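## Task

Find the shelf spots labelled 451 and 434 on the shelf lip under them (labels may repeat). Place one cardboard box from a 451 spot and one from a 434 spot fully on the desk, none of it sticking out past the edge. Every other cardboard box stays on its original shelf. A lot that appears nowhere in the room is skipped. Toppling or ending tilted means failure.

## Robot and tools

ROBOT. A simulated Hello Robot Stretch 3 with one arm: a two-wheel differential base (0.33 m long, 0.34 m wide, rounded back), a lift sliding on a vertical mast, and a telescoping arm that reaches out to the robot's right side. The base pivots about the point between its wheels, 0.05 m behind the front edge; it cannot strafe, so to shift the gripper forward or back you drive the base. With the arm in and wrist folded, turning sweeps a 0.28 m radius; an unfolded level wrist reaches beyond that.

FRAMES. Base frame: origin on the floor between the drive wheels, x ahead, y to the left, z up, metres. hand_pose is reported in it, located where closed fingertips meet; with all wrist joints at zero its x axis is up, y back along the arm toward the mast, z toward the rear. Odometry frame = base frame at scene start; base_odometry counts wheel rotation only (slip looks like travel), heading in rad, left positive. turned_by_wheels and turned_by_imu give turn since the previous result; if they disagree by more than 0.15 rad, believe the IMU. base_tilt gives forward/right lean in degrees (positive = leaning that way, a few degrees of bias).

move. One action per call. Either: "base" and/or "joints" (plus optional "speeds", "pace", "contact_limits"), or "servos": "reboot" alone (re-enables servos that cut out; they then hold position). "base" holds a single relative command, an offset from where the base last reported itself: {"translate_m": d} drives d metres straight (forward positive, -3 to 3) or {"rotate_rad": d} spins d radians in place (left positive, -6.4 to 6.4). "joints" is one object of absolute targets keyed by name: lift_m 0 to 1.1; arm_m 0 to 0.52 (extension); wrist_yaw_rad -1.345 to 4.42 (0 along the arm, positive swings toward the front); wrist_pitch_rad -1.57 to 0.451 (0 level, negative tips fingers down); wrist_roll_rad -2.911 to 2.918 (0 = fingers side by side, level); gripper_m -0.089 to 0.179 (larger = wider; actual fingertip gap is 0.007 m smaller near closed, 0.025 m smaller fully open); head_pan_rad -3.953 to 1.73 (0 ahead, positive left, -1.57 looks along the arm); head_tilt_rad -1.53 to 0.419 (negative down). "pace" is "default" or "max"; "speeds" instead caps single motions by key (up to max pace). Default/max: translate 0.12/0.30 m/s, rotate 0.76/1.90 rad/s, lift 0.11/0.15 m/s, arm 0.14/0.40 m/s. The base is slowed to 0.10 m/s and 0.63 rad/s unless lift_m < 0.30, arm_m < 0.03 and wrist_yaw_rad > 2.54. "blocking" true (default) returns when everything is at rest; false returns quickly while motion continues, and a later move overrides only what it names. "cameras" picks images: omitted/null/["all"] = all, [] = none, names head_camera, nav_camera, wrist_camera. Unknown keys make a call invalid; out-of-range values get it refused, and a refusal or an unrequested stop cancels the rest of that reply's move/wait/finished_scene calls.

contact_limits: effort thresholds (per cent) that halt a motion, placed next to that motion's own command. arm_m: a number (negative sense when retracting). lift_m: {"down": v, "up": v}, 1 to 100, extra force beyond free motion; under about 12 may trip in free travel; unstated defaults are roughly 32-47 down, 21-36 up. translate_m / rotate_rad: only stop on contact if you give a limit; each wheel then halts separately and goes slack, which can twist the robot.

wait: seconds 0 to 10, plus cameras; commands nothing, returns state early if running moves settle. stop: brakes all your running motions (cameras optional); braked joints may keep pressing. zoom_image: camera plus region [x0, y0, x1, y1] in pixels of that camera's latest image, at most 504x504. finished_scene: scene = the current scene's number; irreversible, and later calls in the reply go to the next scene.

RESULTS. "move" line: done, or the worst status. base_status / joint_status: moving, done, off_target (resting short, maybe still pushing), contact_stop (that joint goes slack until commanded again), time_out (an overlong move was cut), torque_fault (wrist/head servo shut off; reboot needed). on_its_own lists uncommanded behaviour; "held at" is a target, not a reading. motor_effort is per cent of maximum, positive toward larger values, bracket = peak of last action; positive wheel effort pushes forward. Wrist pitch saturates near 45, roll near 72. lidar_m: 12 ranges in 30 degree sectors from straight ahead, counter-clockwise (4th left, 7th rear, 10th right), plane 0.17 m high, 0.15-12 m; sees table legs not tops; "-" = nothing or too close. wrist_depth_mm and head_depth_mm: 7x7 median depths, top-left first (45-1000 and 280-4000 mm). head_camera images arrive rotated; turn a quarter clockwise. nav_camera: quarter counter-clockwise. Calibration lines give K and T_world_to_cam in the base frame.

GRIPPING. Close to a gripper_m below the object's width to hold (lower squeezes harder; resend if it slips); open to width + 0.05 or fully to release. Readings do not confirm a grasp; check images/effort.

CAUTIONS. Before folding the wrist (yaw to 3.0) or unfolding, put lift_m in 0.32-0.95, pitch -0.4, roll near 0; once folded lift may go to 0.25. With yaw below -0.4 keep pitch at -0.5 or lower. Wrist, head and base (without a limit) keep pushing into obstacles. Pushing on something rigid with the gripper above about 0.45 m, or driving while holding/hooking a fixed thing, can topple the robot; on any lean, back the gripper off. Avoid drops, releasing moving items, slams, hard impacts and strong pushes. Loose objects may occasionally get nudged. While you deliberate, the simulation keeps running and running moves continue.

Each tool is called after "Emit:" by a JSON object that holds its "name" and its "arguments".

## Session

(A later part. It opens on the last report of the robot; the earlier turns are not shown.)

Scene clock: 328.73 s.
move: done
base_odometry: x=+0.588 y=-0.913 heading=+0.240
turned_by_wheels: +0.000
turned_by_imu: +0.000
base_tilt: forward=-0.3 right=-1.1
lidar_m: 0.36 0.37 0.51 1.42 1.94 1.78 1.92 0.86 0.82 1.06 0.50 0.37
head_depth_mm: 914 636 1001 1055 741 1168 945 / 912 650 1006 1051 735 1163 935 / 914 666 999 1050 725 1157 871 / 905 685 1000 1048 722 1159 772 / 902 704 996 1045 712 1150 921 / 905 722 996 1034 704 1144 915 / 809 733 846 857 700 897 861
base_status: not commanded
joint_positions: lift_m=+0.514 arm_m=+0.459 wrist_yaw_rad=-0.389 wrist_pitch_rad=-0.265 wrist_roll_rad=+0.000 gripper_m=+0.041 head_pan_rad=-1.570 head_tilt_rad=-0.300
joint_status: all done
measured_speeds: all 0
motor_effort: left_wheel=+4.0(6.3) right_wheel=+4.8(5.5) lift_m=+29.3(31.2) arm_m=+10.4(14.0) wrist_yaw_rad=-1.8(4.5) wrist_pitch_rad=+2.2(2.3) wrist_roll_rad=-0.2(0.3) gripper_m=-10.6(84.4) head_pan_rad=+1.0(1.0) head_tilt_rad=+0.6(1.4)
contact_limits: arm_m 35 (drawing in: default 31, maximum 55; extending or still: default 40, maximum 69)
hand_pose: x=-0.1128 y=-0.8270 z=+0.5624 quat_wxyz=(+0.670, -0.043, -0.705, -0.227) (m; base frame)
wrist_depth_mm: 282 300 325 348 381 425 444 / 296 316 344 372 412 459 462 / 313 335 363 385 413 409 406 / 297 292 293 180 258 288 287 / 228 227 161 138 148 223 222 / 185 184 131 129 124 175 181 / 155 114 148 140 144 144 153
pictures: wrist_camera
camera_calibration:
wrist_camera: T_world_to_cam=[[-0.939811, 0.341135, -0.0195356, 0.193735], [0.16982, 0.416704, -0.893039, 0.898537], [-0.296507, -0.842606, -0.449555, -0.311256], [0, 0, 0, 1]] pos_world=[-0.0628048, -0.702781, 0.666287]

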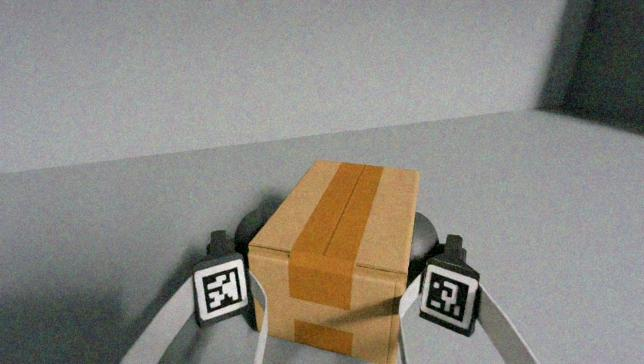

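Emit:
{"name": "move", "arguments": {"joints": {"gripper_m": 0.025}, "cameras": []}}

Emit:
{"name": "move", "arguments": {"joints": {"lift_m": 0.56}, "speeds": {"lift_m": 0.06}, "cameras": ["wrist_camera"]}}

Scene clock: 336.07 s.
move: done
base_odometry: x=+0.588 y=-0.913 heading=+0.240
turned_by_wheels: +0.000
turned_by_imu: +0.000
base_tilt: forward=-0.2 right=-1.1
lidar_m: 0.36 0.37 0.51 1.43 1.95 1.79 1.92 0.86 0.82 1.06 0.50 0.37
head_depth_mm: 912 636 1003 1053 742 1159 939 / 912 651 1009 1047 734 1159 937 / 911 664 998 1053 728 1155 871 / 903 685 1003 1049 722 1161 776 / 903 702 1002 1043 714 1151 923 / 905 724 1000 1037 704 1151 916 / 811 733 844 860 700 901 858
base_status: not commanded
joint_positions: lift_m=+0.514 arm_m=+0.459 wrist_yaw_rad=-0.389 wrist_pitch_rad=-0.265 wrist_roll_rad=+0.000 gripper_m=+0.026 head_pan_rad=-1.570 head_tilt_rad=-0.300
joint_status: all done
measured_speeds: all 0
motor_effort: left_wheel=+4.0(4.4) right_wheel=+4.3(4.6) lift_m=+27.9(29.0) arm_m=-3.6(4.2) wrist_yaw_rad=-1.7(3.6) wrist_pitch_rad=+2.3(2.3) wrist_roll_rad=+0.1(0.3) gripper_m=-15.8(71.1) head_pan_rad=+1.6(1.6) head_tilt_rad=-0.3(0.7)
contact_limits: arm_m 35 (drawing in: default 31, maximum 55; extending or still: default 40, maximum 69)
hand_pose: x=-0.1128 y=-0.8270 z=+0.5624 quat_wxyz=(+0.670, -0.043, -0.705, -0.227) (m; base frame)
wrist_depth_mm: 282 299 323 350 380 422 445 / 297 317 344 374 411 459 456 / 313 335 362 383 410 409 408 / 297 294 293 180 260 289 288 / 227 227 160 137 148 223 223 / 184 184 131 129 124 175 181 / 155 113 150 139 145 121 153
pictures: none
No camera images: "cameras" was empty.

Scene clock: 337.43 s.
move: done
base_odometry: x=+0.588 y=-0.913 heading=+0.240
turned_by_wheels: +0.000
turned_by_imu: +0.000
base_tilt: forward=-0.4 right=-1.2
lidar_m: 0.36 0.37 0.51 1.42 1.94 1.78 1.92 0.86 0.82 1.06 0.50 0.37
head_depth_mm: 914 634 1008 1050 742 1166 938 / 913 648 1007 1050 734 1166 933 / 910 666 1002 1043 728 1160 663 / 908 681 1003 1051 717 1152 669 / 903 703 1000 1041 713 1157 922 / 901 725 998 1034 706 1144 914 / 810 733 843 857 701 901 857
base_status: not commanded
joint_positions: lift_m=+0.560 arm_m=+0.459 wrist_yaw_rad=-0.389 wrist_pitch_rad=-0.273 wrist_roll_rad=+0.000 gripper_m=+0.026 head_pan_rad=-1.570 head_tilt_rad=-0.300
joint_status: all done
measured_speeds: all 0
motor_effort: left_wheel=+3.7(4.4) right_wheel=+3.8(4.7) lift_m=+29.3(36.0) arm_m=-9.6(9.8) wrist_yaw_rad=-2.1(3.5) wrist_pitch_rad=+3.8(4.1) wrist_roll_rad=-0.3(0.3) gripper_m=-15.8(16.2) head_pan_rad=+1.1(1.5) head_tilt_rad=-0.4(1.0)
contact_limits: arm_m 35 (drawing in: default 31, maximum 55; extending or still: default 40, maximum 69)
hand_pose: x=-0.1125 y=-0.8263 z=+0.6063 quat_wxyz=(+0.669, -0.040, -0.706, -0.230) (m; base frame)
wrist_depth_mm: 280 301 323 350 386 425 449 / 299 318 343 372 413 461 459 / 314 337 365 399 446 490 466 / 330 353 372 185 362 387 379 / 302 302 160 138 149 295 296 / 247 246 130 130 125 234 242 / 208 112 200 141 193 194 204
pictures: wrist_camera
camera_calibration:
wrist_camera: T_world_to_cam=[[-0.939745, 0.341297, -0.0198778, 0.194972], [0.172695, 0.423721, -0.889177, 0.941223], [-0.295051, -0.839033, -0.45713, -0.283093], [0, 0, 0, 1]] pos_world=[-0.0628476, -0.702884, 0.71138]

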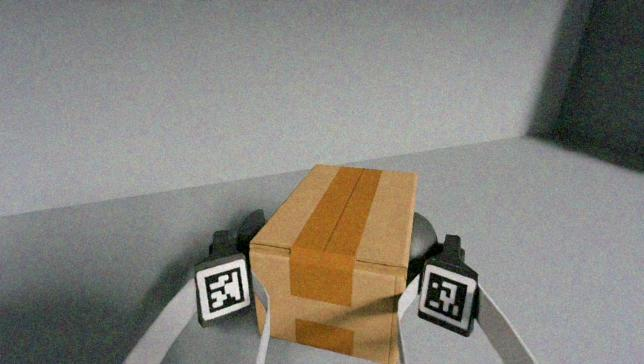

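Emit:
{"name": "move", "arguments": {"joints": {"arm_m": 0.0}, "cameras": []}}

Emit:
{"name": "move", "arguments": {"base": {"translate_m": -0.6}, "joints": {"wrist_yaw_rad": 0.0, "wrist_pitch_rad": 0.0, "lift_m": 0.8}, "cameras": ["wrist_camera"]}}

Emit:
{"name": "move", "arguments": {"base": {"rotate_rad": -1.607}, "cameras": ["head_camera"]}}

Scene clock: 366.70 s.
move: done
base_odometry: x=+0.588 y=-0.913 heading=+0.240
turned_by_wheels: +0.000
turned_by_imu: +0.000
base_tilt: forward=-0.3 right=-1.1
lidar_m: 0.36 0.37 0.51 1.43 1.94 1.79 1.91 0.86 0.82 1.06 0.50 0.37
head_depth_mm: 917 635 1010 1047 743 1167 943 / 915 648 1004 1052 734 1164 935 / 913 664 1005 1051 729 1160 936 / 904 683 1001 1042 718 1165 928 / 907 700 1002 1043 713 1154 924 / 901 721 1001 1039 709 1148 917 / 813 734 844 861 701 894 858
base_status: not commanded
joint_positions: lift_m=+0.560 arm_m=+0.001 wrist_yaw_rad=-0.389 wrist_pitch_rad=-0.274 wrist_roll_rad=+0.000 gripper_m=+0.026 head_pan_rad=-1.570 head_tilt_rad=-0.300
joint_status: all done
measured_speeds: all 0
motor_effort: left_wheel=+4.1(4.5) right_wheel=+4.2(5.2) lift_m=+26.0(26.0) arm_m=-13.2(15.3) wrist_yaw_rad=-1.8(3.2) wrist_pitch_rad=+3.9(4.1) wrist_roll_rad=+0.0(0.4) gripper_m=-15.5(16.2) head_pan_rad=+2.0(2.8) head_tilt_rad=-0.9(2.0)
hand_pose: x=-0.1125 y=-0.3678 z=+0.6062 quat_wxyz=(+0.669, -0.040, -0.706, -0.230) (m; base frame)
wrist_depth_mm: - - - - 784 581 486 / - - - 828 799 596 534 / 571 562 560 556 549 543 586 / 400 398 415 185 475 628 - / 359 378 153 138 149 678 - / 680 - 131 130 125 698 - / 672 103 - 139 131 121 843
pictures: none
No camera images: "cameras" was empty.

Scene clock: 373.83 s.
move: done
base_odometry: x=+0.005 y=-1.056 heading=+0.240
turned_by_wheels: +0.000
turned_by_imu: +0.000
base_tilt: forward=-0.4 right=-1.0
lidar_m: 0.95 0.99 1.37 3.68 1.33 1.36 1.32 1.07 1.09 0.60 1.10 0.99
head_depth_mm: 910 635 1005 1050 742 1156 938 / 913 648 1002 1045 735 1165 933 / 510 530 991 1037 685 1155 899 / 505 529 557 588 620 650 453 / 895 593 988 1026 630 1110 862 / 901 720 993 1035 711 1149 919 / 900 744 996 1035 699 1141 910
base_status: done
joint_positions: lift_m=+0.800 arm_m=+0.001 wrist_yaw_rad=-0.003 wrist_pitch_rad=-0.033 wrist_roll_rad=+0.000 gripper_m=+0.026 head_pan_rad=-1.570 head_tilt_rad=-0.300
joint_status: all done
measured_speeds: all 0
motor_effort: left_wheel=-4.4(12.8) right_wheel=-7.1(11.6) lift_m=+24.2(34.8) arm_m=+2.2(13.3) wrist_yaw_rad=+2.5(5.8) wrist_pitch_rad=+5.7(8.6) wrist_roll_rad=+0.0(0.6) gripper_m=-15.4(16.1) head_pan_rad=+2.9(3.9) head_tilt_rad=-2.1(2.6)
hand_pose: x=-0.0222 y=-0.4009 z=+0.9062 quat_wxyz=(+0.707, +0.011, -0.707, -0.013) (m; base frame)
wrist_depth_mm: - - - 335 - - - / 576 358 356 349 - - - / - - - 361 - - - / - - - 185 183 - - / - - 146 138 146 - - / 878 877 130 130 125 783 829 / 684 112 615 139 137 653 649
pictures: wrist_camera
camera_calibration:
wrist_camera: T_world_to_cam=[[-0.999106, -0.0411379, -0.00971836, -0.0231798], [-0.000115207, 0.23256, -0.972582, 1.00715], [0.0422701, -0.971712, -0.232356, -0.0118412], [0, 0, 0, 1]] pos_world=[-0.0225426, -0.246683, 0.976563]

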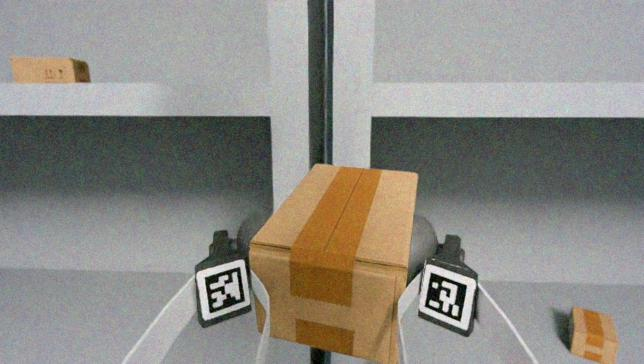

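Scene clock: 377.50 s.
move: done
base_odometry: x=+0.005 y=-1.056 heading=-1.366
turned_by_wheels: -1.607
turned_by_imu: -1.581
base_tilt: forward=-0.2 right=-1.3
lidar_m: 0.60 1.09 0.99 0.95 0.99 1.34 3.68 1.33 1.37 1.32 1.07 1.10
head_depth_mm: 1158 1215 1280 1335 1422 1515 1574 / 1160 1216 1278 1325 1412 1485 1544 / 1155 1208 1268 1329 1408 1494 1524 / 1149 1202 1264 1332 1399 1487 451 / 1145 1199 1257 1329 1393 1488 1529 / 1143 1195 1255 1312 1381 1469 1518 / 1149 1197 1262 1327 1411 1481 1530
base_status: done
joint_positions: lift_m=+0.800 arm_m=+0.001 wrist_yaw_rad=-0.002 wrist_pitch_rad=-0.033 wrist_roll_rad=+0.000 gripper_m=+0.026 head_pan_rad=-1.570 head_tilt_rad=-0.300
joint_status: not commanded
measured_speeds: all 0
motor_effort: left_wheel=+7.0(12.2) right_wheel=-10.5(12.8) lift_m=+24.9(25.2) arm_m=+1.5(5.2) wrist_yaw_rad=+2.1(3.1) wrist_pitch_rad=+5.5(5.7) wrist_roll_rad=+0.0(0.3) gripper_m=-15.7(16.1) head_pan_rad=+3.8(3.8) head_tilt_rad=-2.9(3.7)
hand_pose: x=-0.0221 y=-0.4009 z=+0.9062 quat_wxyz=(+0.707, +0.011, -0.707, -0.013) (m; base frame)
wrist_depth_mm: - - - - - - - / - - - - - - - / - - - - - - - / - - - 186 - - - / - - 156 138 148 - - / - - 131 130 125 - - / - - - 139 137 - -
pictures: head_camera (sideways)
camera_calibration:
head_camera: T_world_to_cam=[[-0.046468, 0.2446, -0.96851, 1.27631], [0.997514, -0.0400626, -0.0579775, 0.0690262], [-0.0529823, -0.968796, -0.24213, 0.271032], [0, 0, 0, 1]] pos_world=[0.00481294, -0.0468457, 1.30575]

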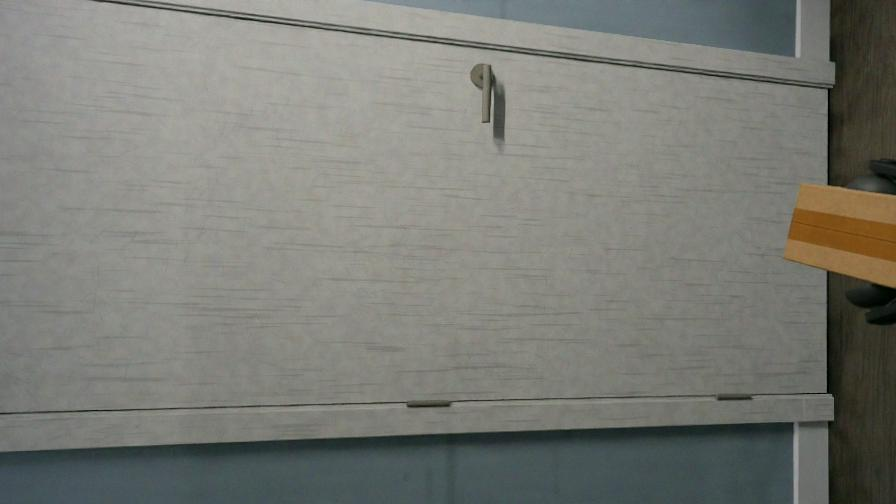

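Emit:
{"name": "move", "arguments": {"base": {"translate_m": -1.22}, "joints": {"head_tilt_rad": -0.5}, "cameras": ["head_camera", "wrist_camera"]}}

Scene clock: 399.23 s.
move: done
base_odometry: x=-0.243 y=+0.139 heading=-1.366
turned_by_wheels: +0.000
turned_by_imu: +0.000
base_tilt: forward=-0.2 right=-1.3
lidar_m: 1.82 1.35 0.98 0.93 0.97 1.31 2.48 1.37 0.75 0.93 1.41 1.88
head_depth_mm: 1138 1237 1350 1416 971 825 1313 / 1142 1234 1355 1387 962 816 1299 / 1138 1232 1343 1372 950 732 1292 / 1133 1232 1337 1362 944 475 306 / 1132 1221 1336 1344 935 773 1325 / 1129 1218 1331 1326 934 794 1272 / 1125 1219 1329 1445 922 791 1308
base_status: done
joint_positions: lift_m=+0.800 arm_m=+0.001 wrist_yaw_rad=-0.002 wrist_pitch_rad=-0.033 wrist_roll_rad=+0.000 gripper_m=+0.026 head_pan_rad=-1.570 head_tilt_rad=-0.500
joint_status: all done
measured_speeds: all 0
motor_effort: left_wheel=-5.4(10.0) right_wheel=-5.5(14.9) lift_m=+26.0(26.6) arm_m=-12.2(13.6) wrist_yaw_rad=+1.3(3.2) wrist_pitch_rad=+5.7(5.7) wrist_roll_rad=+0.0(0.3) gripper_m=-15.3(16.4) head_pan_rad=+2.1(3.8) head_tilt_rad=+4.0(6.1)
hand_pose: x=-0.0221 y=-0.4009 z=+0.9062 quat_wxyz=(+0.707, +0.011, -0.707, -0.013) (m; base frame)
wrist_depth_mm: - - - - - - - / - - - - - - - / - - - - - - - / - - - 185 - - - / - - 146 137 146 - - / - - 131 130 125 - - / - 103 - 139 131 102 -
pictures: head_camera (sideways), wrist_camera
camera_calibration:
head_camera: T_world_to_cam=[[-0.0466976, 0.432279, -0.90053, 1.18757], [0.99751, -0.0275188, -0.0649363, 0.0780699], [-0.0528521, -0.90132, -0.429917, 0.515422], [0, 0, 0, 1]] pos_world=[0.00482219, -0.0466519, 1.2961]
wrist_camera: T_world_to_cam=[[-0.999092, -0.0414784, -0.00971629, -0.0232311], [-0.000196477, 0.23256, -0.972582, 1.00715], [0.0426007, -0.971697, -0.232357, -0.0118357], [0, 0, 0, 1]] pos_world=[-0.022508, -0.246687, 0.976563]

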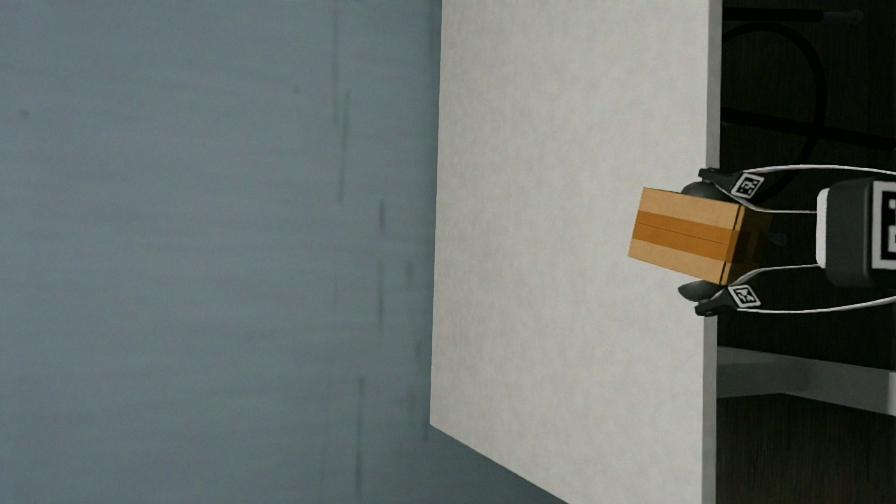

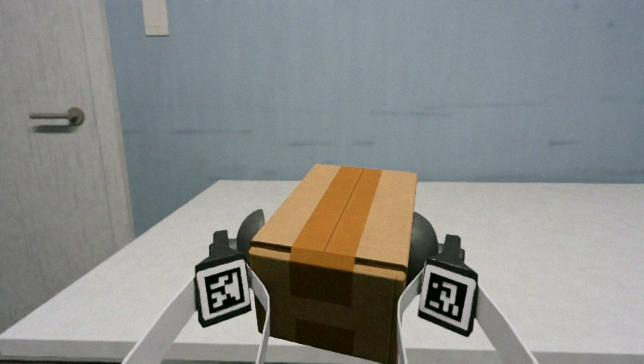

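Emit:
{"name": "move", "arguments": {"joints": {"arm_m": 0.29, "wrist_pitch_rad": -0.25}, "cameras": []}}

Emit:
{"name": "move", "arguments": {"joints": {"lift_m": 0.73}, "cameras": ["head_camera"]}}

Emit:
{"name": "move", "arguments": {"joints": {"lift_m": 0.695}, "speeds": {"lift_m": 0.02}, "contact_limits": {"lift_m": {"down": 12}}, "cameras": ["head_camera"]}}

Scene clock: 422.83 s.
move: done
base_odometry: x=-0.243 y=+0.139 heading=-1.366
turned_by_wheels: +0.000
turned_by_imu: +0.000
base_tilt: forward=-0.5 right=-1.2
lidar_m: 1.82 1.35 0.98 0.94 0.97 1.31 2.47 1.36 0.75 0.92 1.40 1.87
head_depth_mm: 1136 1232 1339 1409 968 760 297 / 1133 1236 1346 1385 884 373 1071 / 1136 1231 1338 1365 485 466 1331 / 1134 1228 1342 1356 570 749 1319 / 1125 1229 1337 1348 938 800 1318 / 1121 1220 1325 1322 933 793 1276 / 1120 1211 1332 1433 924 790 1307
base_status: not commanded
joint_positions: lift_m=+0.800 arm_m=+0.290 wrist_yaw_rad=-0.002 wrist_pitch_rad=-0.274 wrist_roll_rad=+0.000 gripper_m=+0.026 head_pan_rad=-1.570 head_tilt_rad=-0.500
joint_status: all done
measured_speeds: all 0
motor_effort: left_wheel=-5.5(5.9) right_wheel=-6.0(6.4) lift_m=+26.7(27.1) arm_m=+13.0(15.1) wrist_yaw_rad=+1.0(3.3) wrist_pitch_rad=+4.0(6.8) wrist_roll_rad=-0.3(0.3) gripper_m=-15.1(16.1) head_pan_rad=+1.3(2.2) head_tilt_rad=+3.8(4.7)
hand_pose: x=-0.0221 y=-0.6752 z=+0.8463 quat_wxyz=(+0.701, +0.096, -0.700, -0.098) (m; base frame)
wrist_depth_mm: - - - - - - - / - - - - - - - / - - - - - - - / - - - 173 183 - - / - - 146 138 145 - - / - - 131 130 125 - - / 273 103 263 141 254 252 267
pictures: none
No camera images: "cameras" was empty.

Scene clock: 424.30 s.
move: done
base_odometry: x=-0.243 y=+0.139 heading=-1.366
turned_by_wheels: +0.000
turned_by_imu: +0.000
base_tilt: forward=-0.3 right=-1.2
lidar_m: 1.82 1.35 0.98 0.94 0.97 1.31 2.47 1.36 0.75 0.93 1.41 1.87
head_depth_mm: 1137 1233 1342 1397 971 821 1286 / 1145 1224 1342 1388 955 463 364 / 1134 1234 1337 1362 950 490 1332 / 1125 1223 1335 1358 835 518 1317 / 1127 1219 1341 1336 936 800 1319 / 1123 1224 1325 1319 929 795 1282 / 1122 1214 1333 1428 925 788 1318
base_status: not commanded
joint_positions: lift_m=+0.730 arm_m=+0.290 wrist_yaw_rad=-0.002 wrist_pitch_rad=-0.274 wrist_roll_rad=+0.000 gripper_m=+0.026 head_pan_rad=-1.570 head_tilt_rad=-0.500
joint_status: all done
measured_speeds: all 0
motor_effort: left_wheel=-5.6(5.8) right_wheel=-4.8(6.5) lift_m=+24.5(26.4) arm_m=+10.3(13.2) wrist_yaw_rad=+1.1(2.5) wrist_pitch_rad=+3.9(4.2) wrist_roll_rad=-0.1(0.3) gripper_m=-15.3(16.0) head_pan_rad=+1.1(1.8) head_tilt_rad=+3.6(4.2)
hand_pose: x=-0.0221 y=-0.6751 z=+0.7761 quat_wxyz=(+0.701, +0.096, -0.700, -0.098) (m; base frame)
wrist_depth_mm: - - - - - - - / - - - - - - - / - - - - - - - / - - - 174 183 - - / 264 264 153 138 147 258 268 / 224 225 131 130 125 219 219 / 190 112 182 141 176 175 185
pictures: head_camera (sideways)
camera_calibration:
head_camera: T_world_to_cam=[[-0.0466976, 0.432142, -0.900596, 1.18765], [0.99751, -0.0275284, -0.064932, 0.0780642], [-0.0528518, -0.901385, -0.42978, 0.515243], [0, 0, 0, 1]] pos_world=[0.0048222, -0.0466528, 1.29611]

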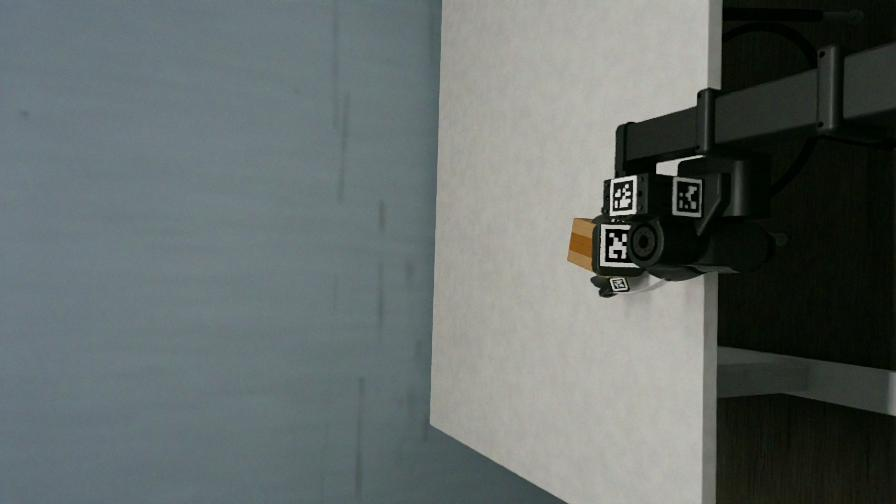

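Scene clock: 426.43 s.
move: done
base_odometry: x=-0.243 y=+0.139 heading=-1.366
turned_by_wheels: +0.000
turned_by_imu: +0.000
base_tilt: forward=-0.3 right=-1.2
lidar_m: 1.82 1.35 0.98 0.94 0.97 1.31 2.47 1.36 0.75 0.93 1.41 1.87
head_depth_mm: 1140 1234 1349 1406 972 820 1314 / 1137 1232 1341 1387 959 758 401 / 1137 1232 1354 1368 951 511 1264 / 1135 1228 1334 1357 944 532 1288 / 1133 1228 1340 1338 939 800 1315 / 1124 1220 1339 1327 934 793 1285 / 1130 1221 1332 1437 926 790 1311
base_status: not commanded
joint_positions: lift_m=+0.695 arm_m=+0.290 wrist_yaw_rad=-0.002 wrist_pitch_rad=-0.249 wrist_roll_rad=+0.000 gripper_m=+0.026 head_pan_rad=-1.570 head_tilt_rad=-0.500
joint_status: all done
measured_speeds: all 0
motor_effort: left_wheel=-5.3(5.9) right_wheel=-5.9(6.8) lift_m=+21.6(26.5) arm_m=+7.9(10.5) wrist_yaw_rad=+2.1(3.4) wrist_pitch_rad=-0.6(4.1) wrist_roll_rad=+0.0(0.3) gripper_m=-15.3(16.0) head_pan_rad=+0.8(1.6) head_tilt_rad=+3.4(4.1)
contact_limits: lift_m down 12 (down: maximum 72; up: maximum 65)
hand_pose: x=-0.0221 y=-0.6774 z=+0.7473 quat_wxyz=(+0.702, +0.087, -0.701, -0.089) (m; base frame)
wrist_depth_mm: - - - - - - - / - - - - - - - / - - - - - - - / 268 267 280 180 191 276 275 / 230 229 156 137 148 224 224 / 184 185 131 130 124 181 181 / 155 112 149 144 143 143 152
pictures: head_camera (sideways)
camera_calibration:
head_camera: T_world_to_cam=[[-0.0466974, 0.432142, -0.900596, 1.18765], [0.99751, -0.0275288, -0.064932, 0.0780642], [-0.0528522, -0.901385, -0.42978, 0.515243], [0, 0, 0, 1]] pos_world=[0.00482218, -0.0466528, 1.29611]

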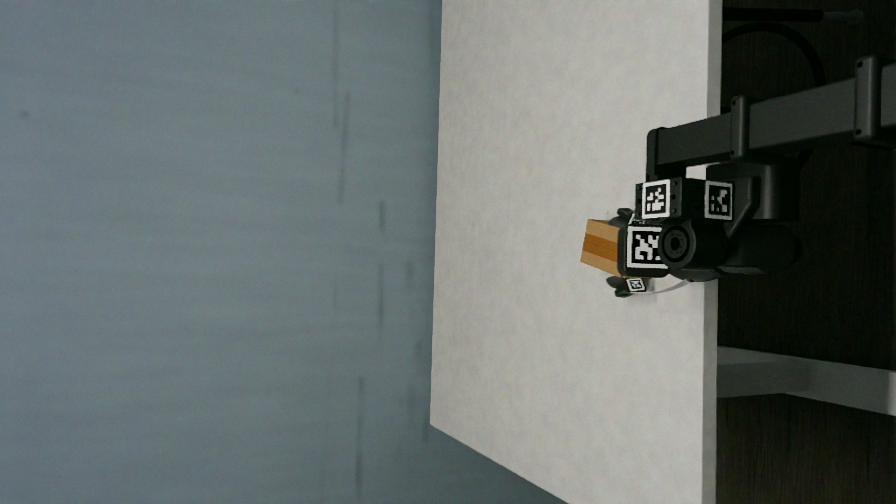

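Emit:
{"name": "move", "arguments": {"joints": {"lift_m": 0.6985}, "speeds": {"lift_m": 0.02}, "cameras": []}}

Emit:
{"name": "move", "arguments": {"joints": {"gripper_m": 0.15}, "cameras": ["wrist_camera"]}}

Scene clock: 439.67 s.
move: done
base_odometry: x=-0.243 y=+0.139 heading=-1.366
turned_by_wheels: +0.000
turned_by_imu: +0.000
base_tilt: forward=-0.2 right=-1.2
lidar_m: 1.82 1.35 0.97 0.94 0.97 1.31 2.48 1.36 0.75 0.93 1.41 1.87
head_depth_mm: 1140 1236 1352 1403 964 819 1315 / 1139 1241 1338 1381 958 761 395 / 1133 1236 1335 1365 949 509 1269 / 1135 1226 1330 1358 942 530 1291 / 1126 1224 1336 1337 936 799 1317 / 1124 1218 1329 1325 932 795 1279 / 1126 1223 1329 1442 925 790 1317
base_status: not commanded
joint_positions: lift_m=+0.698 arm_m=+0.290 wrist_yaw_rad=-0.002 wrist_pitch_rad=-0.259 wrist_roll_rad=+0.000 gripper_m=+0.026 head_pan_rad=-1.570 head_tilt_rad=-0.500
joint_status: all done
measured_speeds: all 0
motor_effort: left_wheel=-5.6(5.8) right_wheel=-5.9(6.2) lift_m=+30.6(31.1) arm_m=+1.8(2.4) wrist_yaw_rad=+0.8(2.6) wrist_pitch_rad=+1.2(1.5) wrist_roll_rad=+0.2(0.2) gripper_m=-14.6(15.8) head_pan_rad=+0.5(0.9) head_tilt_rad=+2.9(3.3)
hand_pose: x=-0.0221 y=-0.6765 z=+0.7483 quat_wxyz=(+0.701, +0.091, -0.701, -0.092) (m; base frame)
wrist_depth_mm: - - - - - - - / - - - - - - - / - - - - - - - / 282 267 279 179 191 275 271 / 229 228 160 138 148 224 222 / 185 185 130 130 124 182 182 / 156 112 149 144 144 148 152
pictures: none
No camera images: "cameras" was empty.

Scene clock: 441.43 s.
move: done
base_odometry: x=-0.243 y=+0.139 heading=-1.366
turned_by_wheels: +0.000
turned_by_imu: +0.000
base_tilt: forward=-0.5 right=-1.2
lidar_m: 1.82 1.35 0.98 0.93 0.97 1.31 2.48 1.36 0.75 0.93 1.41 1.87
head_depth_mm: 1145 1232 1349 1408 970 822 1312 / 1133 1226 1337 1387 960 761 395 / 1140 1227 1337 1366 951 507 1264 / 1134 1219 1331 1361 942 532 1286 / 1134 1219 1332 1340 937 797 1319 / 1125 1218 1342 1327 932 795 1285 / 1126 1218 1327 1440 920 788 1310
base_status: not commanded
joint_positions: lift_m=+0.699 arm_m=+0.290 wrist_yaw_rad=-0.002 wrist_pitch_rad=-0.263 wrist_roll_rad=+0.000 gripper_m=+0.150 head_pan_rad=-1.570 head_tilt_rad=-0.500
joint_status: all done
measured_speeds: all 0
motor_effort: left_wheel=-5.3(5.7) right_wheel=-6.6(6.6) lift_m=+29.0(31.0) arm_m=-1.2(1.8) wrist_yaw_rad=+2.3(2.8) wrist_pitch_rad=+2.0(2.2) wrist_roll_rad=-0.3(0.3) gripper_m=+0.6(82.1) head_pan_rad=+0.5(1.1) head_tilt_rad=+2.9(3.4)
hand_pose: x=-0.0221 y=-0.6761 z=+0.7472 quat_wxyz=(+0.701, +0.092, -0.701, -0.094) (m; base frame)
wrist_depth_mm: - - - - - - - / - - - - - - - / - - - - - - - / 280 263 276 177 188 270 267 / 227 215 215 136 212 213 221 / 183 128 176 130 168 127 172 / - 145 153 144 148 147 110
pictures: wrist_camera
camera_calibration:
wrist_camera: T_world_to_cam=[[-0.999091, -0.0379111, -0.0194801, -0.026496], [0.000394341, 0.44879, -0.893637, 1.00371], [0.0426212, -0.892833, -0.448367, -0.101498], [0, 0, 0, 1]] pos_world=[-0.0225418, -0.542081, 0.85093]

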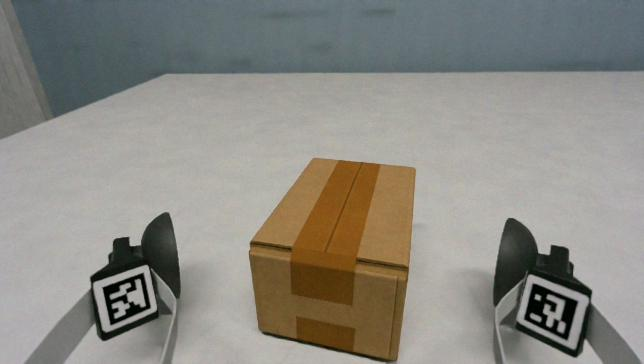

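Emit:
{"name": "move", "arguments": {"joints": {"arm_m": 0.0}, "cameras": ["head_camera"]}}

Emit:
{"name": "move", "arguments": {"joints": {"wrist_yaw_rad": 3.0, "wrist_pitch_rad": -0.4, "lift_m": 0.4, "gripper_m": 0.05}, "pace": "max", "cameras": []}}

Emit:
{"name": "move", "arguments": {"joints": {"lift_m": 0.28, "head_tilt_rad": -0.3}, "pace": "max", "cameras": []}}

Emit:
{"name": "move", "arguments": {"base": {"translate_m": -1.95}, "pace": "max", "cameras": ["nav_camera"]}}

Scene clock: 465.50 s.
move: done
base_odometry: x=-0.243 y=+0.139 heading=-1.366
turned_by_wheels: +0.000
turned_by_imu: +0.000
base_tilt: forward=-0.3 right=-1.2
lidar_m: 1.81 1.35 0.98 0.94 0.97 1.31 2.48 1.37 0.75 0.93 1.41 1.87
head_depth_mm: 1140 1231 1345 1394 964 822 1311 / 1133 1229 1347 1391 959 817 1302 / 1138 1233 1339 1369 953 810 1336 / 1137 1222 1333 1356 950 789 1326 / 1134 1226 1334 1338 939 801 1318 / 1127 1226 1330 1325 926 793 1271 / 1126 1207 1323 1446 921 791 1314
base_status: not commanded
joint_positions: lift_m=+0.699 arm_m=+0.001 wrist_yaw_rad=-0.002 wrist_pitch_rad=-0.264 wrist_roll_rad=+0.000 gripper_m=+0.150 head_pan_rad=-1.570 head_tilt_rad=-0.500
joint_status: all done
measured_speeds: all 0
motor_effort: left_wheel=-5.1(6.1) right_wheel=-5.0(6.6) lift_m=+24.1(27.7) arm_m=-12.1(15.0) wrist_yaw_rad=+1.2(3.1) wrist_pitch_rad=+2.2(2.2) wrist_roll_rad=-0.3(0.3) gripper_m=+0.2(1.2) head_pan_rad=-0.1(0.9) head_tilt_rad=+2.1(2.7)
hand_pose: x=-0.0221 y=-0.3866 z=+0.7470 quat_wxyz=(+0.701, +0.093, -0.701, -0.094) (m; base frame)
wrist_depth_mm: - - - - - - - / - - - 444 - - - / - - - 405 - - - / - - - - 696 624 - / - - - - - 143 - / - 128 - - - 123 - / 995 - - - - 981 111
pictures: head_camera (sideways)
camera_calibration:
head_camera: T_world_to_cam=[[-0.0466976, 0.432142, -0.900596, 1.18765], [0.99751, -0.0275284, -0.064932, 0.0780643], [-0.0528518, -0.901385, -0.429781, 0.515244], [0, 0, 0, 1]] pos_world=[0.0048222, -0.0466528, 1.29611]

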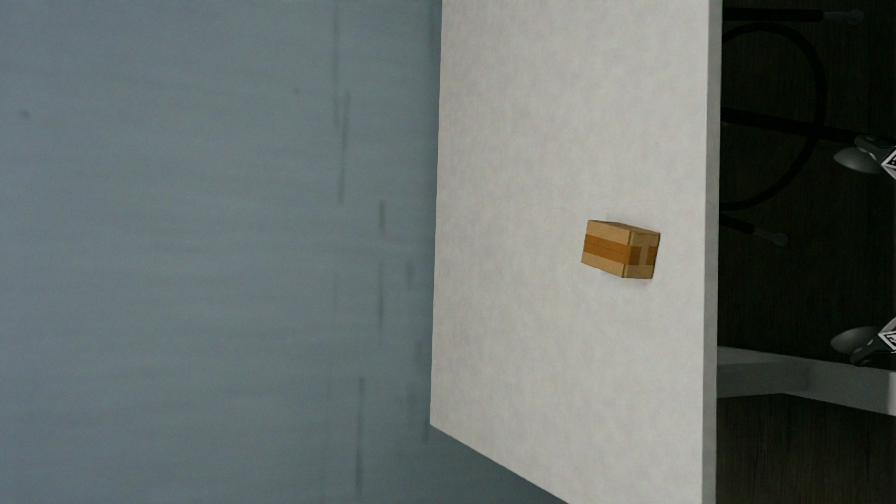

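Scene clock: 468.27 s.
move: done
base_odometry: x=-0.243 y=+0.139 heading=-1.366
turned_by_wheels: +0.000
turned_by_imu: +0.000
base_tilt: forward=-0.3 right=-1.2
lidar_m: 1.82 1.35 0.98 0.94 0.97 1.31 2.48 1.36 0.75 0.93 1.40 1.87
head_depth_mm: 1146 1240 1350 1398 968 823 1313 / 1141 1229 1337 1384 957 820 1303 / 1133 1235 1342 1364 955 809 1330 / 1136 1225 1330 1353 942 788 1326 / 1128 1227 1334 1343 935 798 1326 / 1128 1222 1323 1330 930 795 1281 / 1122 1215 1323 1437 923 791 1303
base_status: not commanded
joint_positions: lift_m=+0.400 arm_m=+0.001 wrist_yaw_rad=+2.997 wrist_pitch_rad=-0.414 wrist_roll_rad=+0.000 gripper_m=+0.050 head_pan_rad=-1.570 head_tilt_rad=-0.500
joint_status: all done
measured_speeds: all 0
motor_effort: left_wheel=-5.1(5.9) right_wheel=-5.4(6.2) lift_m=+24.5(27.9) arm_m=-9.6(12.5) wrist_yaw_rad=+2.1(7.6) wrist_pitch_rad=+2.2(4.1) wrist_roll_rad=-0.2(0.3) gripper_m=+0.3(81.2) head_pan_rad=-0.3(1.2) head_tilt_rad=+1.7(2.5)
hand_pose: x=+0.0112 y=+0.0770 z=+0.4135 quat_wxyz=(+0.195, +0.700, +0.095, +0.680) (m; base frame)
wrist_depth_mm: 857 139 914 942 987 - - / 933 149 970 - - - - / - 163 - - - - - / 981 183 887 962 944 938 920 / 805 767 198 783 743 765 761 / 683 672 127 669 127 655 655 / 594 554 282 573 553 559 563
pictures: none
No camera images: "cameras" was empty.

Scene clock: 469.87 s.
move: done
base_odometry: x=-0.243 y=+0.139 heading=-1.366
turned_by_wheels: +0.000
turned_by_imu: +0.000
base_tilt: forward=-0.3 right=-1.3
lidar_m: 1.81 1.35 0.98 0.94 0.97 1.30 2.48 1.36 0.75 0.93 1.41 1.87
head_depth_mm: 1187 1247 1311 1383 1383 944 719 / 1191 1253 1306 1373 1368 935 713 / 1193 1238 1301 1364 1366 925 710 / 1193 1237 1304 1362 1341 923 703 / 1179 1233 1289 1367 1341 920 702 / 1169 1231 1297 1348 1318 915 699 / 1175 1226 1283 1354 1407 908 695
base_status: not commanded
joint_positions: lift_m=+0.280 arm_m=+0.001 wrist_yaw_rad=+2.997 wrist_pitch_rad=-0.415 wrist_roll_rad=+0.000 gripper_m=+0.050 head_pan_rad=-1.570 head_tilt_rad=-0.297
joint_status: all done
measured_speeds: all 0
motor_effort: left_wheel=-5.3(5.9) right_wheel=-5.9(6.5) lift_m=+25.9(26.0) arm_m=-8.6(10.0) wrist_yaw_rad=+1.0(3.3) wrist_pitch_rad=+2.1(2.3) wrist_roll_rad=-0.3(0.3) gripper_m=+0.6(1.0) head_pan_rad=-0.3(1.3) head_tilt_rad=+2.3(6.9)
hand_pose: x=+0.0112 y=+0.0769 z=+0.2934 quat_wxyz=(+0.196, +0.700, +0.095, +0.680) (m; base frame)
wrist_depth_mm: 840 139 907 949 966 - - / 959 149 976 - - - - / 993 163 887 963 927 912 903 / 758 183 686 733 729 717 719 / 622 587 199 607 582 593 596 / 527 522 128 314 127 505 508 / 284 100 264 273 435 428 441
pictures: none
No camera images: "cameras" was empty.

Scene clock: 477.77 s.
move: done
base_odometry: x=-0.639 y=+2.048 heading=-1.366
turned_by_wheels: +0.000
turned_by_imu: -0.002
base_tilt: forward=-0.3 right=-1.2
lidar_m: 3.74 1.31 1.03 2.23 0.77 0.56 0.54 0.55 0.75 1.39 1.28 1.30
head_depth_mm: 1223 1275 1337 1403 1383 1373 1357 / 1220 1269 1347 1416 1488 1571 1601 / 1209 1276 1328 1412 1485 1584 1572 / 1213 1266 1331 1402 1478 1573 1576 / 1206 1263 1322 1401 1477 1566 1564 / 1204 1263 1326 1388 1470 1548 1541 / 1202 1248 1313 1385 1461 1538 1543
base_status: done
joint_positions: lift_m=+0.280 arm_m=+0.001 wrist_yaw_rad=+2.997 wrist_pitch_rad=-0.415 wrist_roll_rad=+0.000 gripper_m=+0.050 head_pan_rad=-1.570 head_tilt_rad=-0.300
joint_status: not commanded
measured_speeds: all 0
motor_effort: left_wheel=-1.0(12.1) right_wheel=-6.5(17.9) lift_m=+26.4(30.7) arm_m=-0.1(8.2) wrist_yaw_rad=+1.4(3.7) wrist_pitch_rad=+2.2(2.4) wrist_roll_rad=+0.0(0.3) gripper_m=+0.4(1.0) head_pan_rad=-1.4(2.2) head_tilt_rad=-3.8(4.4)
hand_pose: x=+0.0111 y=+0.0769 z=+0.2934 quat_wxyz=(+0.195, +0.700, +0.096, +0.680) (m; base frame)
wrist_depth_mm: - 139 - - - 971 - / - 150 - - - - - / 821 163 879 944 923 918 921 / 728 184 693 742 727 722 724 / 619 594 199 606 591 597 602 / 525 515 127 316 127 508 507 / 287 100 265 272 432 428 441
pictures: nav_camera (sideways)
camera_calibration:
nav_camera: T_world_to_cam=[[0.0172999, -0.27024, 0.962638, -1.21001], [-0.999789, -0.0153079, 0.0136702, 0.038476], [0.0110418, -0.962671, -0.270448, 0.305155], [0, 0, 0, 1]] pos_world=[0.0560314, -0.0326394, 1.2468]

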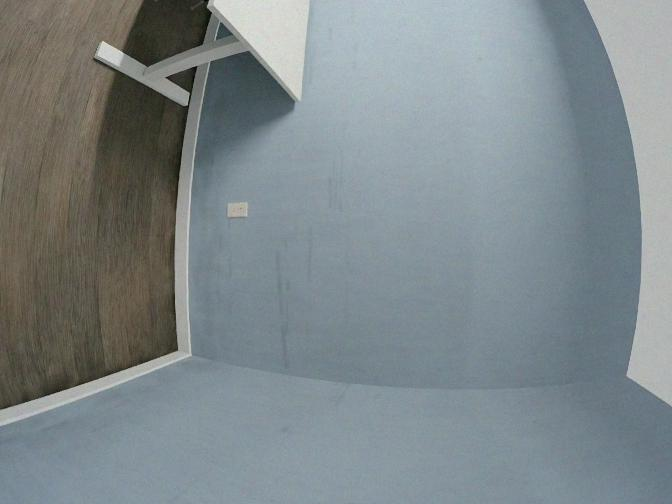

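Emit:
{"name": "move", "arguments": {"base": {"rotate_rad": 1.606}, "joints": {"head_pan_rad": -0.4}, "pace": "max", "cameras": ["nav_camera"]}}

Scene clock: 504.40 s.
move: done
base_odometry: x=-0.639 y=+2.048 heading=+0.239
turned_by_wheels: +1.606
turned_by_imu: +1.573
base_tilt: forward=-0.2 right=-1.3
lidar_m: 2.09 0.76 0.56 0.53 0.55 0.76 1.39 1.29 1.96 3.57 1.29 1.03
head_depth_mm: 965 1022 1084 1161 1241 1340 1441 / 917 972 1027 1097 1165 1247 1337 / 897 933 988 1032 1092 1170 1256 / 1079 1119 1152 1190 1230 1283 1323 / 2194 2299 2382 2495 2624 1950 1559 / 2095 2171 2288 2416 2540 2045 1556 / 2021 2113 2206 2290 2414 2019 1553
base_status: done
joint_positions: lift_m=+0.280 arm_m=+0.001 wrist_yaw_rad=+2.997 wrist_pitch_rad=-0.415 wrist_roll_rad=+0.000 gripper_m=+0.050 head_pan_rad=-0.395 head_tilt_rad=-0.300
joint_status: all done
measured_speeds: all 0
motor_effort: left_wheel=-6.2(14.7) right_wheel=+7.9(14.6) lift_m=+24.7(31.5) arm_m=-5.0(5.0) wrist_yaw_rad=+1.4(3.0) wrist_pitch_rad=+2.2(2.4) wrist_roll_rad=+0.0(0.3) gripper_m=+0.4(0.7) head_pan_rad=-3.0(5.7) head_tilt_rad=-2.5(4.1)
hand_pose: x=+0.0111 y=+0.0769 z=+0.2934 quat_wxyz=(+0.195, +0.700, +0.096, +0.680) (m; base frame)
wrist_depth_mm: 489 139 - - - - - / - 149 - - - - - / - 162 172 - 683 699 725 / 641 184 662 693 699 726 722 / 618 598 199 604 591 592 595 / 522 523 127 315 127 505 507 / 286 100 264 272 432 429 441
pictures: nav_camera (sideways)
camera_calibration:
nav_camera: T_world_to_cam=[[0.256144, -0.0882112, 0.962605, -1.21142], [-0.371119, -0.928485, 0.0136685, 0.0346433], [0.892558, -0.360742, -0.270563, 0.299928], [0, 0, 0, 1]] pos_world=[0.0554529, 0.0335014, 1.2468]

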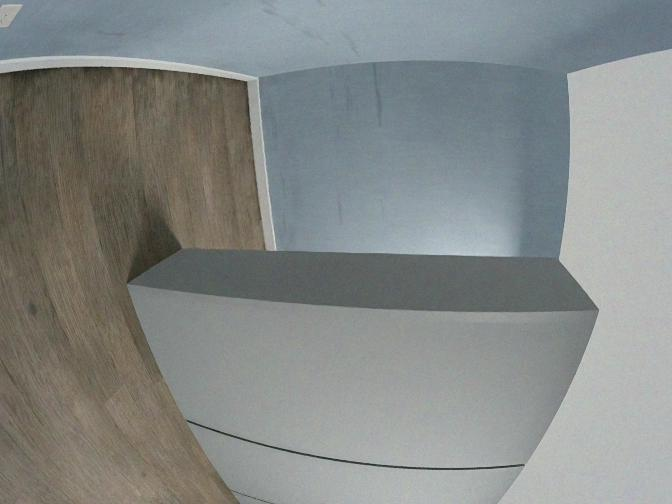

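Emit:
{"name": "move", "arguments": {"base": {"translate_m": 1.88}, "joints": {"head_pan_rad": -1.57}, "pace": "max", "cameras": []}}

Emit:
{"name": "move", "arguments": {"base": {"rotate_rad": -1.6}, "joints": {"head_pan_rad": -1.1}, "pace": "max", "cameras": ["nav_camera", "head_camera"]}}

Scene clock: 561.23 s.
move: done
base_odometry: x=+1.187 y=+2.494 heading=+0.239
turned_by_wheels: +0.000
turned_by_imu: +0.002
base_tilt: forward=-0.4 right=-1.1
lidar_m: 0.50 0.52 0.56 0.54 0.56 0.76 2.11 0.71 0.73 1.97 0.71 0.52
head_depth_mm: 1850 2129 1991 1410 1466 1533 1488 / 2921 2167 2283 2387 2395 1999 1594 / 3194 3921 - - 3018 2074 1588 / 3234 3960 - - 2956 2053 1564 / 3245 3916 - - 2963 2046 1567 / 2236 2269 2346 2401 2462 2012 1557 / 1468 1493 1508 1539 1574 1615 1489
base_status: done
joint_positions: lift_m=+0.280 arm_m=+0.001 wrist_yaw_rad=+2.997 wrist_pitch_rad=-0.415 wrist_roll_rad=+0.000 gripper_m=+0.050 head_pan_rad=-1.570 head_tilt_rad=-0.300
joint_status: all done
measured_speeds: all 0
motor_effort: left_wheel=+3.4(11.4) right_wheel=+3.4(16.7) lift_m=+29.4(31.5) arm_m=-7.7(13.2) wrist_yaw_rad=+1.4(3.4) wrist_pitch_rad=+2.3(2.4) wrist_roll_rad=+0.0(0.4) gripper_m=+0.4(1.0) head_pan_rad=+3.4(5.3) head_tilt_rad=-1.7(3.0)
hand_pose: x=+0.0110 y=+0.0769 z=+0.2934 quat_wxyz=(+0.195, +0.700, +0.096, +0.680) (m; base frame)
wrist_depth_mm: 140 139 - - - - 562 / - 149 - - - - 585 / - 162 172 - 678 705 596 / 656 184 668 695 708 724 580 / 614 593 198 593 581 595 568 / 527 527 127 314 127 513 501 / 285 100 266 273 429 434 441
pictures: none
No camera images: "cameras" was empty.

Scene clock: 563.37 s.
move: done
base_odometry: x=+1.187 y=+2.494 heading=-1.360
turned_by_wheels: -1.600
turned_by_imu: -1.569
base_tilt: forward=-0.3 right=-1.2
lidar_m: 2.02 0.72 0.52 0.50 0.52 0.56 0.54 0.56 0.76 2.02 0.71 0.72
head_depth_mm: 2843 2967 3085 3199 3061 2115 1597 / 2912 3074 3232 3349 3052 2099 1587 / 3095 3283 3343 3456 3047 2063 1574 / 2620 3273 3413 3259 2834 1985 1521 / 770 809 850 893 944 1004 1065 / 655 681 710 743 778 817 863 / 575 600 631 663 705 746 834
base_status: done
joint_positions: lift_m=+0.280 arm_m=+0.001 wrist_yaw_rad=+2.997 wrist_pitch_rad=-0.415 wrist_roll_rad=+0.000 gripper_m=+0.050 head_pan_rad=-1.097 head_tilt_rad=-0.300
joint_status: all done
measured_speeds: all 0
motor_effort: left_wheel=+4.7(15.3) right_wheel=-8.0(14.4) lift_m=+29.3(30.5) arm_m=-12.3(13.2) wrist_yaw_rad=+1.9(2.8) wrist_pitch_rad=+2.2(2.4) wrist_roll_rad=+0.1(0.3) gripper_m=+0.8(1.1) head_pan_rad=-3.1(4.4) head_tilt_rad=-0.7(2.0)
hand_pose: x=+0.0110 y=+0.0769 z=+0.2934 quat_wxyz=(+0.195, +0.700, +0.096, +0.680) (m; base frame)
wrist_depth_mm: 466 139 501 512 529 546 560 / 513 150 543 558 584 596 611 / 561 163 577 613 626 664 678 / 602 184 628 658 679 707 710 / 625 599 199 600 581 595 592 / 522 525 127 312 127 509 507 / 286 100 263 270 431 431 443
pictures: head_camera (sideways), nav_camera (sideways)
camera_calibration:
head_camera: T_world_to_cam=[[-0.15304, 0.196834, -0.968419, 1.27684], [0.906063, 0.41915, -0.0579927, 0.0696038], [0.394497, -0.886324, -0.242491, 0.268772], [0, 0, 0, 1]] pos_world=[0.0263131, -0.0422817, 1.30573]
nav_camera: T_world_to_cam=[[0.138612, -0.232762, 0.962605, -1.21071], [-0.882946, -0.469275, 0.0136684, 0.0377655], [0.448545, -0.851823, -0.270563, 0.302636], [0, 0, 0, 1]] pos_world=[0.0654167, -0.0062909, 1.2468]

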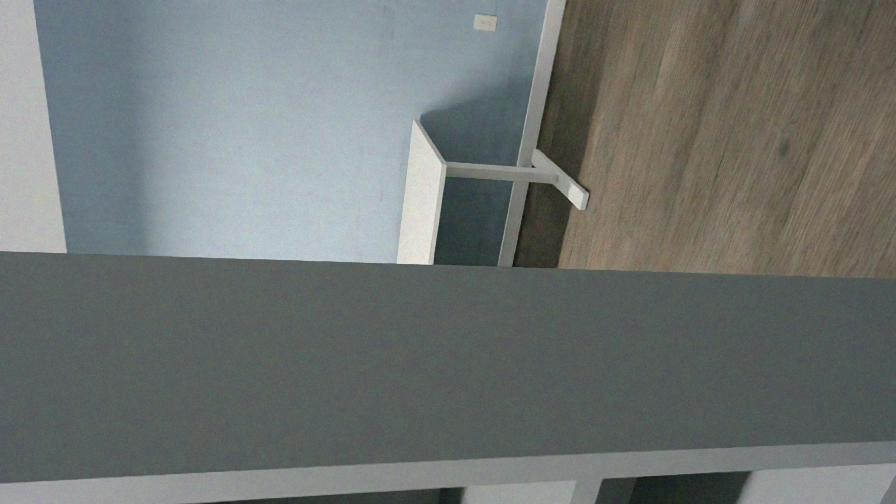

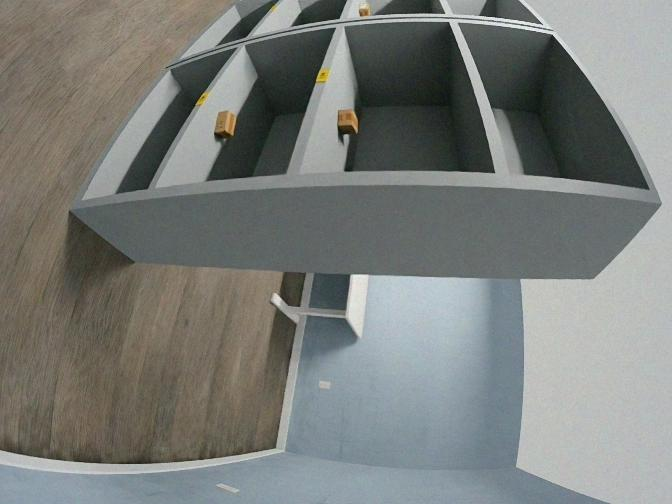

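Emit:
{"name": "move", "arguments": {"base": {"translate_m": 0.75}, "joints": {"head_pan_rad": -1.25}, "pace": "max", "cameras": ["head_camera"]}}

Emit:
{"name": "move", "arguments": {"joints": {"head_pan_rad": -0.5}, "pace": "max", "cameras": ["head_camera"]}}

Scene clock: 583.43 s.
move: done
base_odometry: x=+1.344 y=+1.760 heading=-1.360
turned_by_wheels: +0.000
turned_by_imu: +0.001
base_tilt: forward=-0.3 right=-1.2
lidar_m: 2.03 0.73 0.53 0.51 0.53 0.71 1.28 1.33 0.55 0.84 0.88 0.79
head_depth_mm: 769 634 854 890 743 532 942 / 794 649 881 925 732 553 938 / 824 666 909 948 702 577 932 / 851 683 940 982 685 1071 924 / 879 700 975 1022 716 1063 920 / 902 722 1013 1046 704 1102 914 / 858 746 949 971 700 1048 917
base_status: done
joint_positions: lift_m=+0.280 arm_m=+0.001 wrist_yaw_rad=+2.997 wrist_pitch_rad=-0.415 wrist_roll_rad=+0.000 gripper_m=+0.050 head_pan_rad=-1.251 head_tilt_rad=-0.300
joint_status: all done
measured_speeds: all 0
motor_effort: left_wheel=-0.6(12.4) right_wheel=+4.3(14.2) lift_m=+27.8(29.0) arm_m=-8.1(11.0) wrist_yaw_rad=+1.0(2.8) wrist_pitch_rad=+2.1(2.4) wrist_roll_rad=+0.0(0.3) gripper_m=+0.4(0.9) head_pan_rad=+3.7(4.4) head_tilt_rad=+0.1(1.0)
hand_pose: x=+0.0110 y=+0.0769 z=+0.2934 quat_wxyz=(+0.195, +0.700, +0.096, +0.680) (m; base frame)
wrist_depth_mm: 478 139 507 521 538 554 569 / 528 150 549 570 581 608 624 / 574 164 590 625 650 672 681 / 610 184 633 676 684 701 720 / 614 601 198 609 579 598 595 / 529 515 127 319 127 504 502 / 285 100 264 272 433 430 441
pictures: head_camera (sideways)
camera_calibration:
head_camera: T_world_to_cam=[[-0.121061, 0.217966, -0.968419, 1.27665], [0.959604, 0.275314, -0.0579927, 0.0692772], [0.253979, -0.936319, -0.242491, 0.269629], [0, 0, 0, 1]] pos_world=[0.0195932, -0.0448803, 1.30573]

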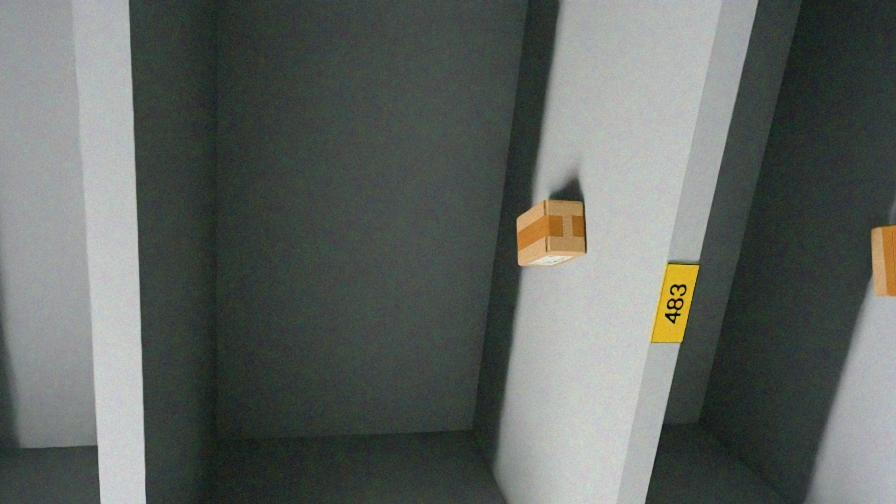

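Scene clock: 584.23 s.
move: done
base_odometry: x=+1.344 y=+1.760 heading=-1.360
turned_by_wheels: +0.000
turned_by_imu: +0.000
base_tilt: forward=-0.3 right=-1.2
lidar_m: 2.04 0.73 0.53 0.51 0.53 0.71 1.28 1.33 0.55 0.84 0.88 0.79
head_depth_mm: 695 719 786 841 744 971 944 / 673 700 739 778 801 895 916 / 1457 849 1583 842 869 915 933 / 1519 1553 1702 1280 1756 1273 1474 / 1442 1505 1595 1660 1709 1785 1527 / 1648 2244 2370 2030 2115 1887 1551 / 2979 2846 3151 3333 2742 2018 1550
base_status: not commanded
joint_positions: lift_m=+0.280 arm_m=+0.001 wrist_yaw_rad=+2.997 wrist_pitch_rad=-0.415 wrist_roll_rad=+0.000 gripper_m=+0.050 head_pan_rad=-0.476 head_tilt_rad=-0.300
joint_status: all done
measured_speeds: all 0
motor_effort: left_wheel=-0.5(0.9) right_wheel=+3.5(4.5) lift_m=+27.9(28.4) arm_m=-8.1(8.7) wrist_yaw_rad=+1.8(2.8) wrist_pitch_rad=+2.2(2.3) wrist_roll_rad=-0.2(0.3) gripper_m=+0.0(0.8) head_pan_rad=+0.0(7.2) head_tilt_rad=+0.7(1.0)
hand_pose: x=+0.0110 y=+0.0769 z=+0.2934 quat_wxyz=(+0.195, +0.700, +0.096, +0.680) (m; base frame)
wrist_depth_mm: 479 139 505 523 535 556 571 / 527 150 546 564 590 611 624 / 570 163 589 631 649 662 682 / 616 186 636 681 671 693 708 / 621 593 200 610 583 592 595 / 522 522 127 314 127 507 510 / 285 100 265 271 432 431 442
pictures: head_camera (sideways)
camera_calibration:
head_camera: T_world_to_cam=[[-0.238955, 0.0711707, -0.968419, 1.27737], [0.493499, 0.867811, -0.0579926, 0.0721205], [0.836277, -0.491771, -0.24249, 0.266076], [0, 0, 0, 1]] pos_world=[0.0471282, -0.0226494, 1.30573]

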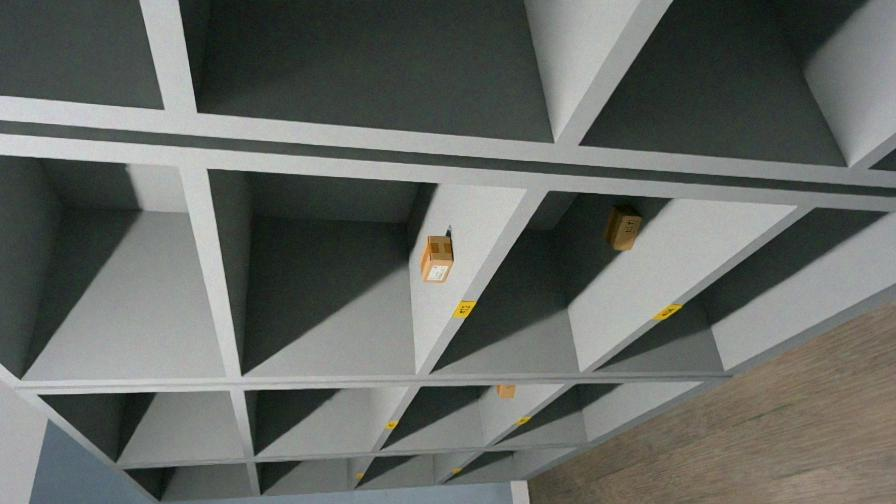

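Emit:
{"name": "zoom_image", "arguments": {"camera": "head_camera", "region": [440, 290, 490, 330]}}

Emit:
{"name": "zoom_image", "arguments": {"camera": "head_camera", "region": [645, 292, 695, 332]}}

Emit:
{"name": "zoom_image", "arguments": {"camera": "head_camera", "region": [376, 412, 406, 438]}}

Emit:
{"name": "zoom_image", "arguments": {"camera": "head_camera", "region": [508, 408, 538, 434]}}

Scaled by 10.080 from the camera's 896x504 image, which has a finer 1280x720 frame.

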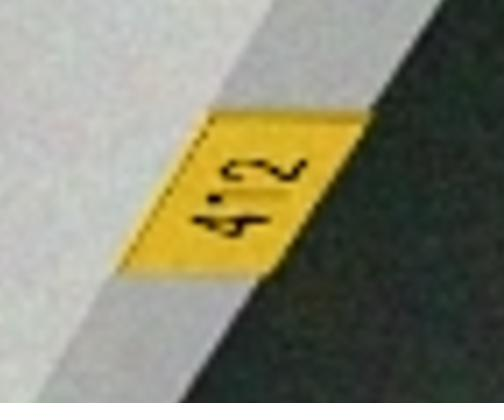

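Scaled by 10.080 from the camera's 896x504 image, which has a finer 1280x720 frame.

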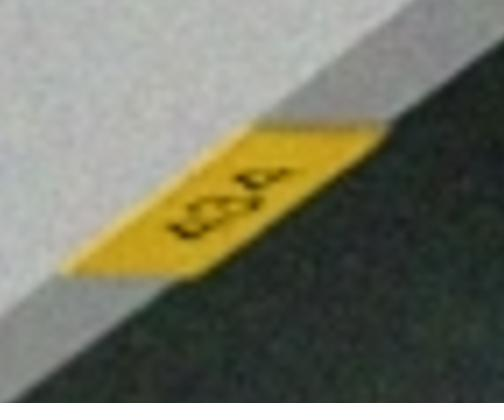

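Scaled by 16.800 from the camera's 896x504 image, which has a finer 1280x720 frame.

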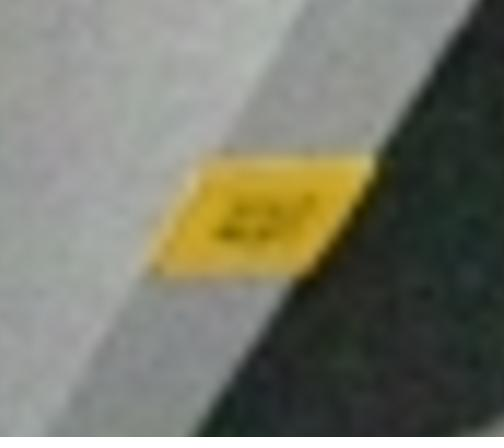

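Scaled by 16.800 from the camera's 896x504 image, which has a finer 1280x720 frame.

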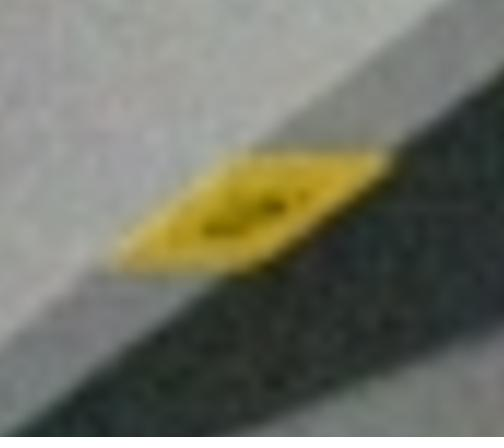

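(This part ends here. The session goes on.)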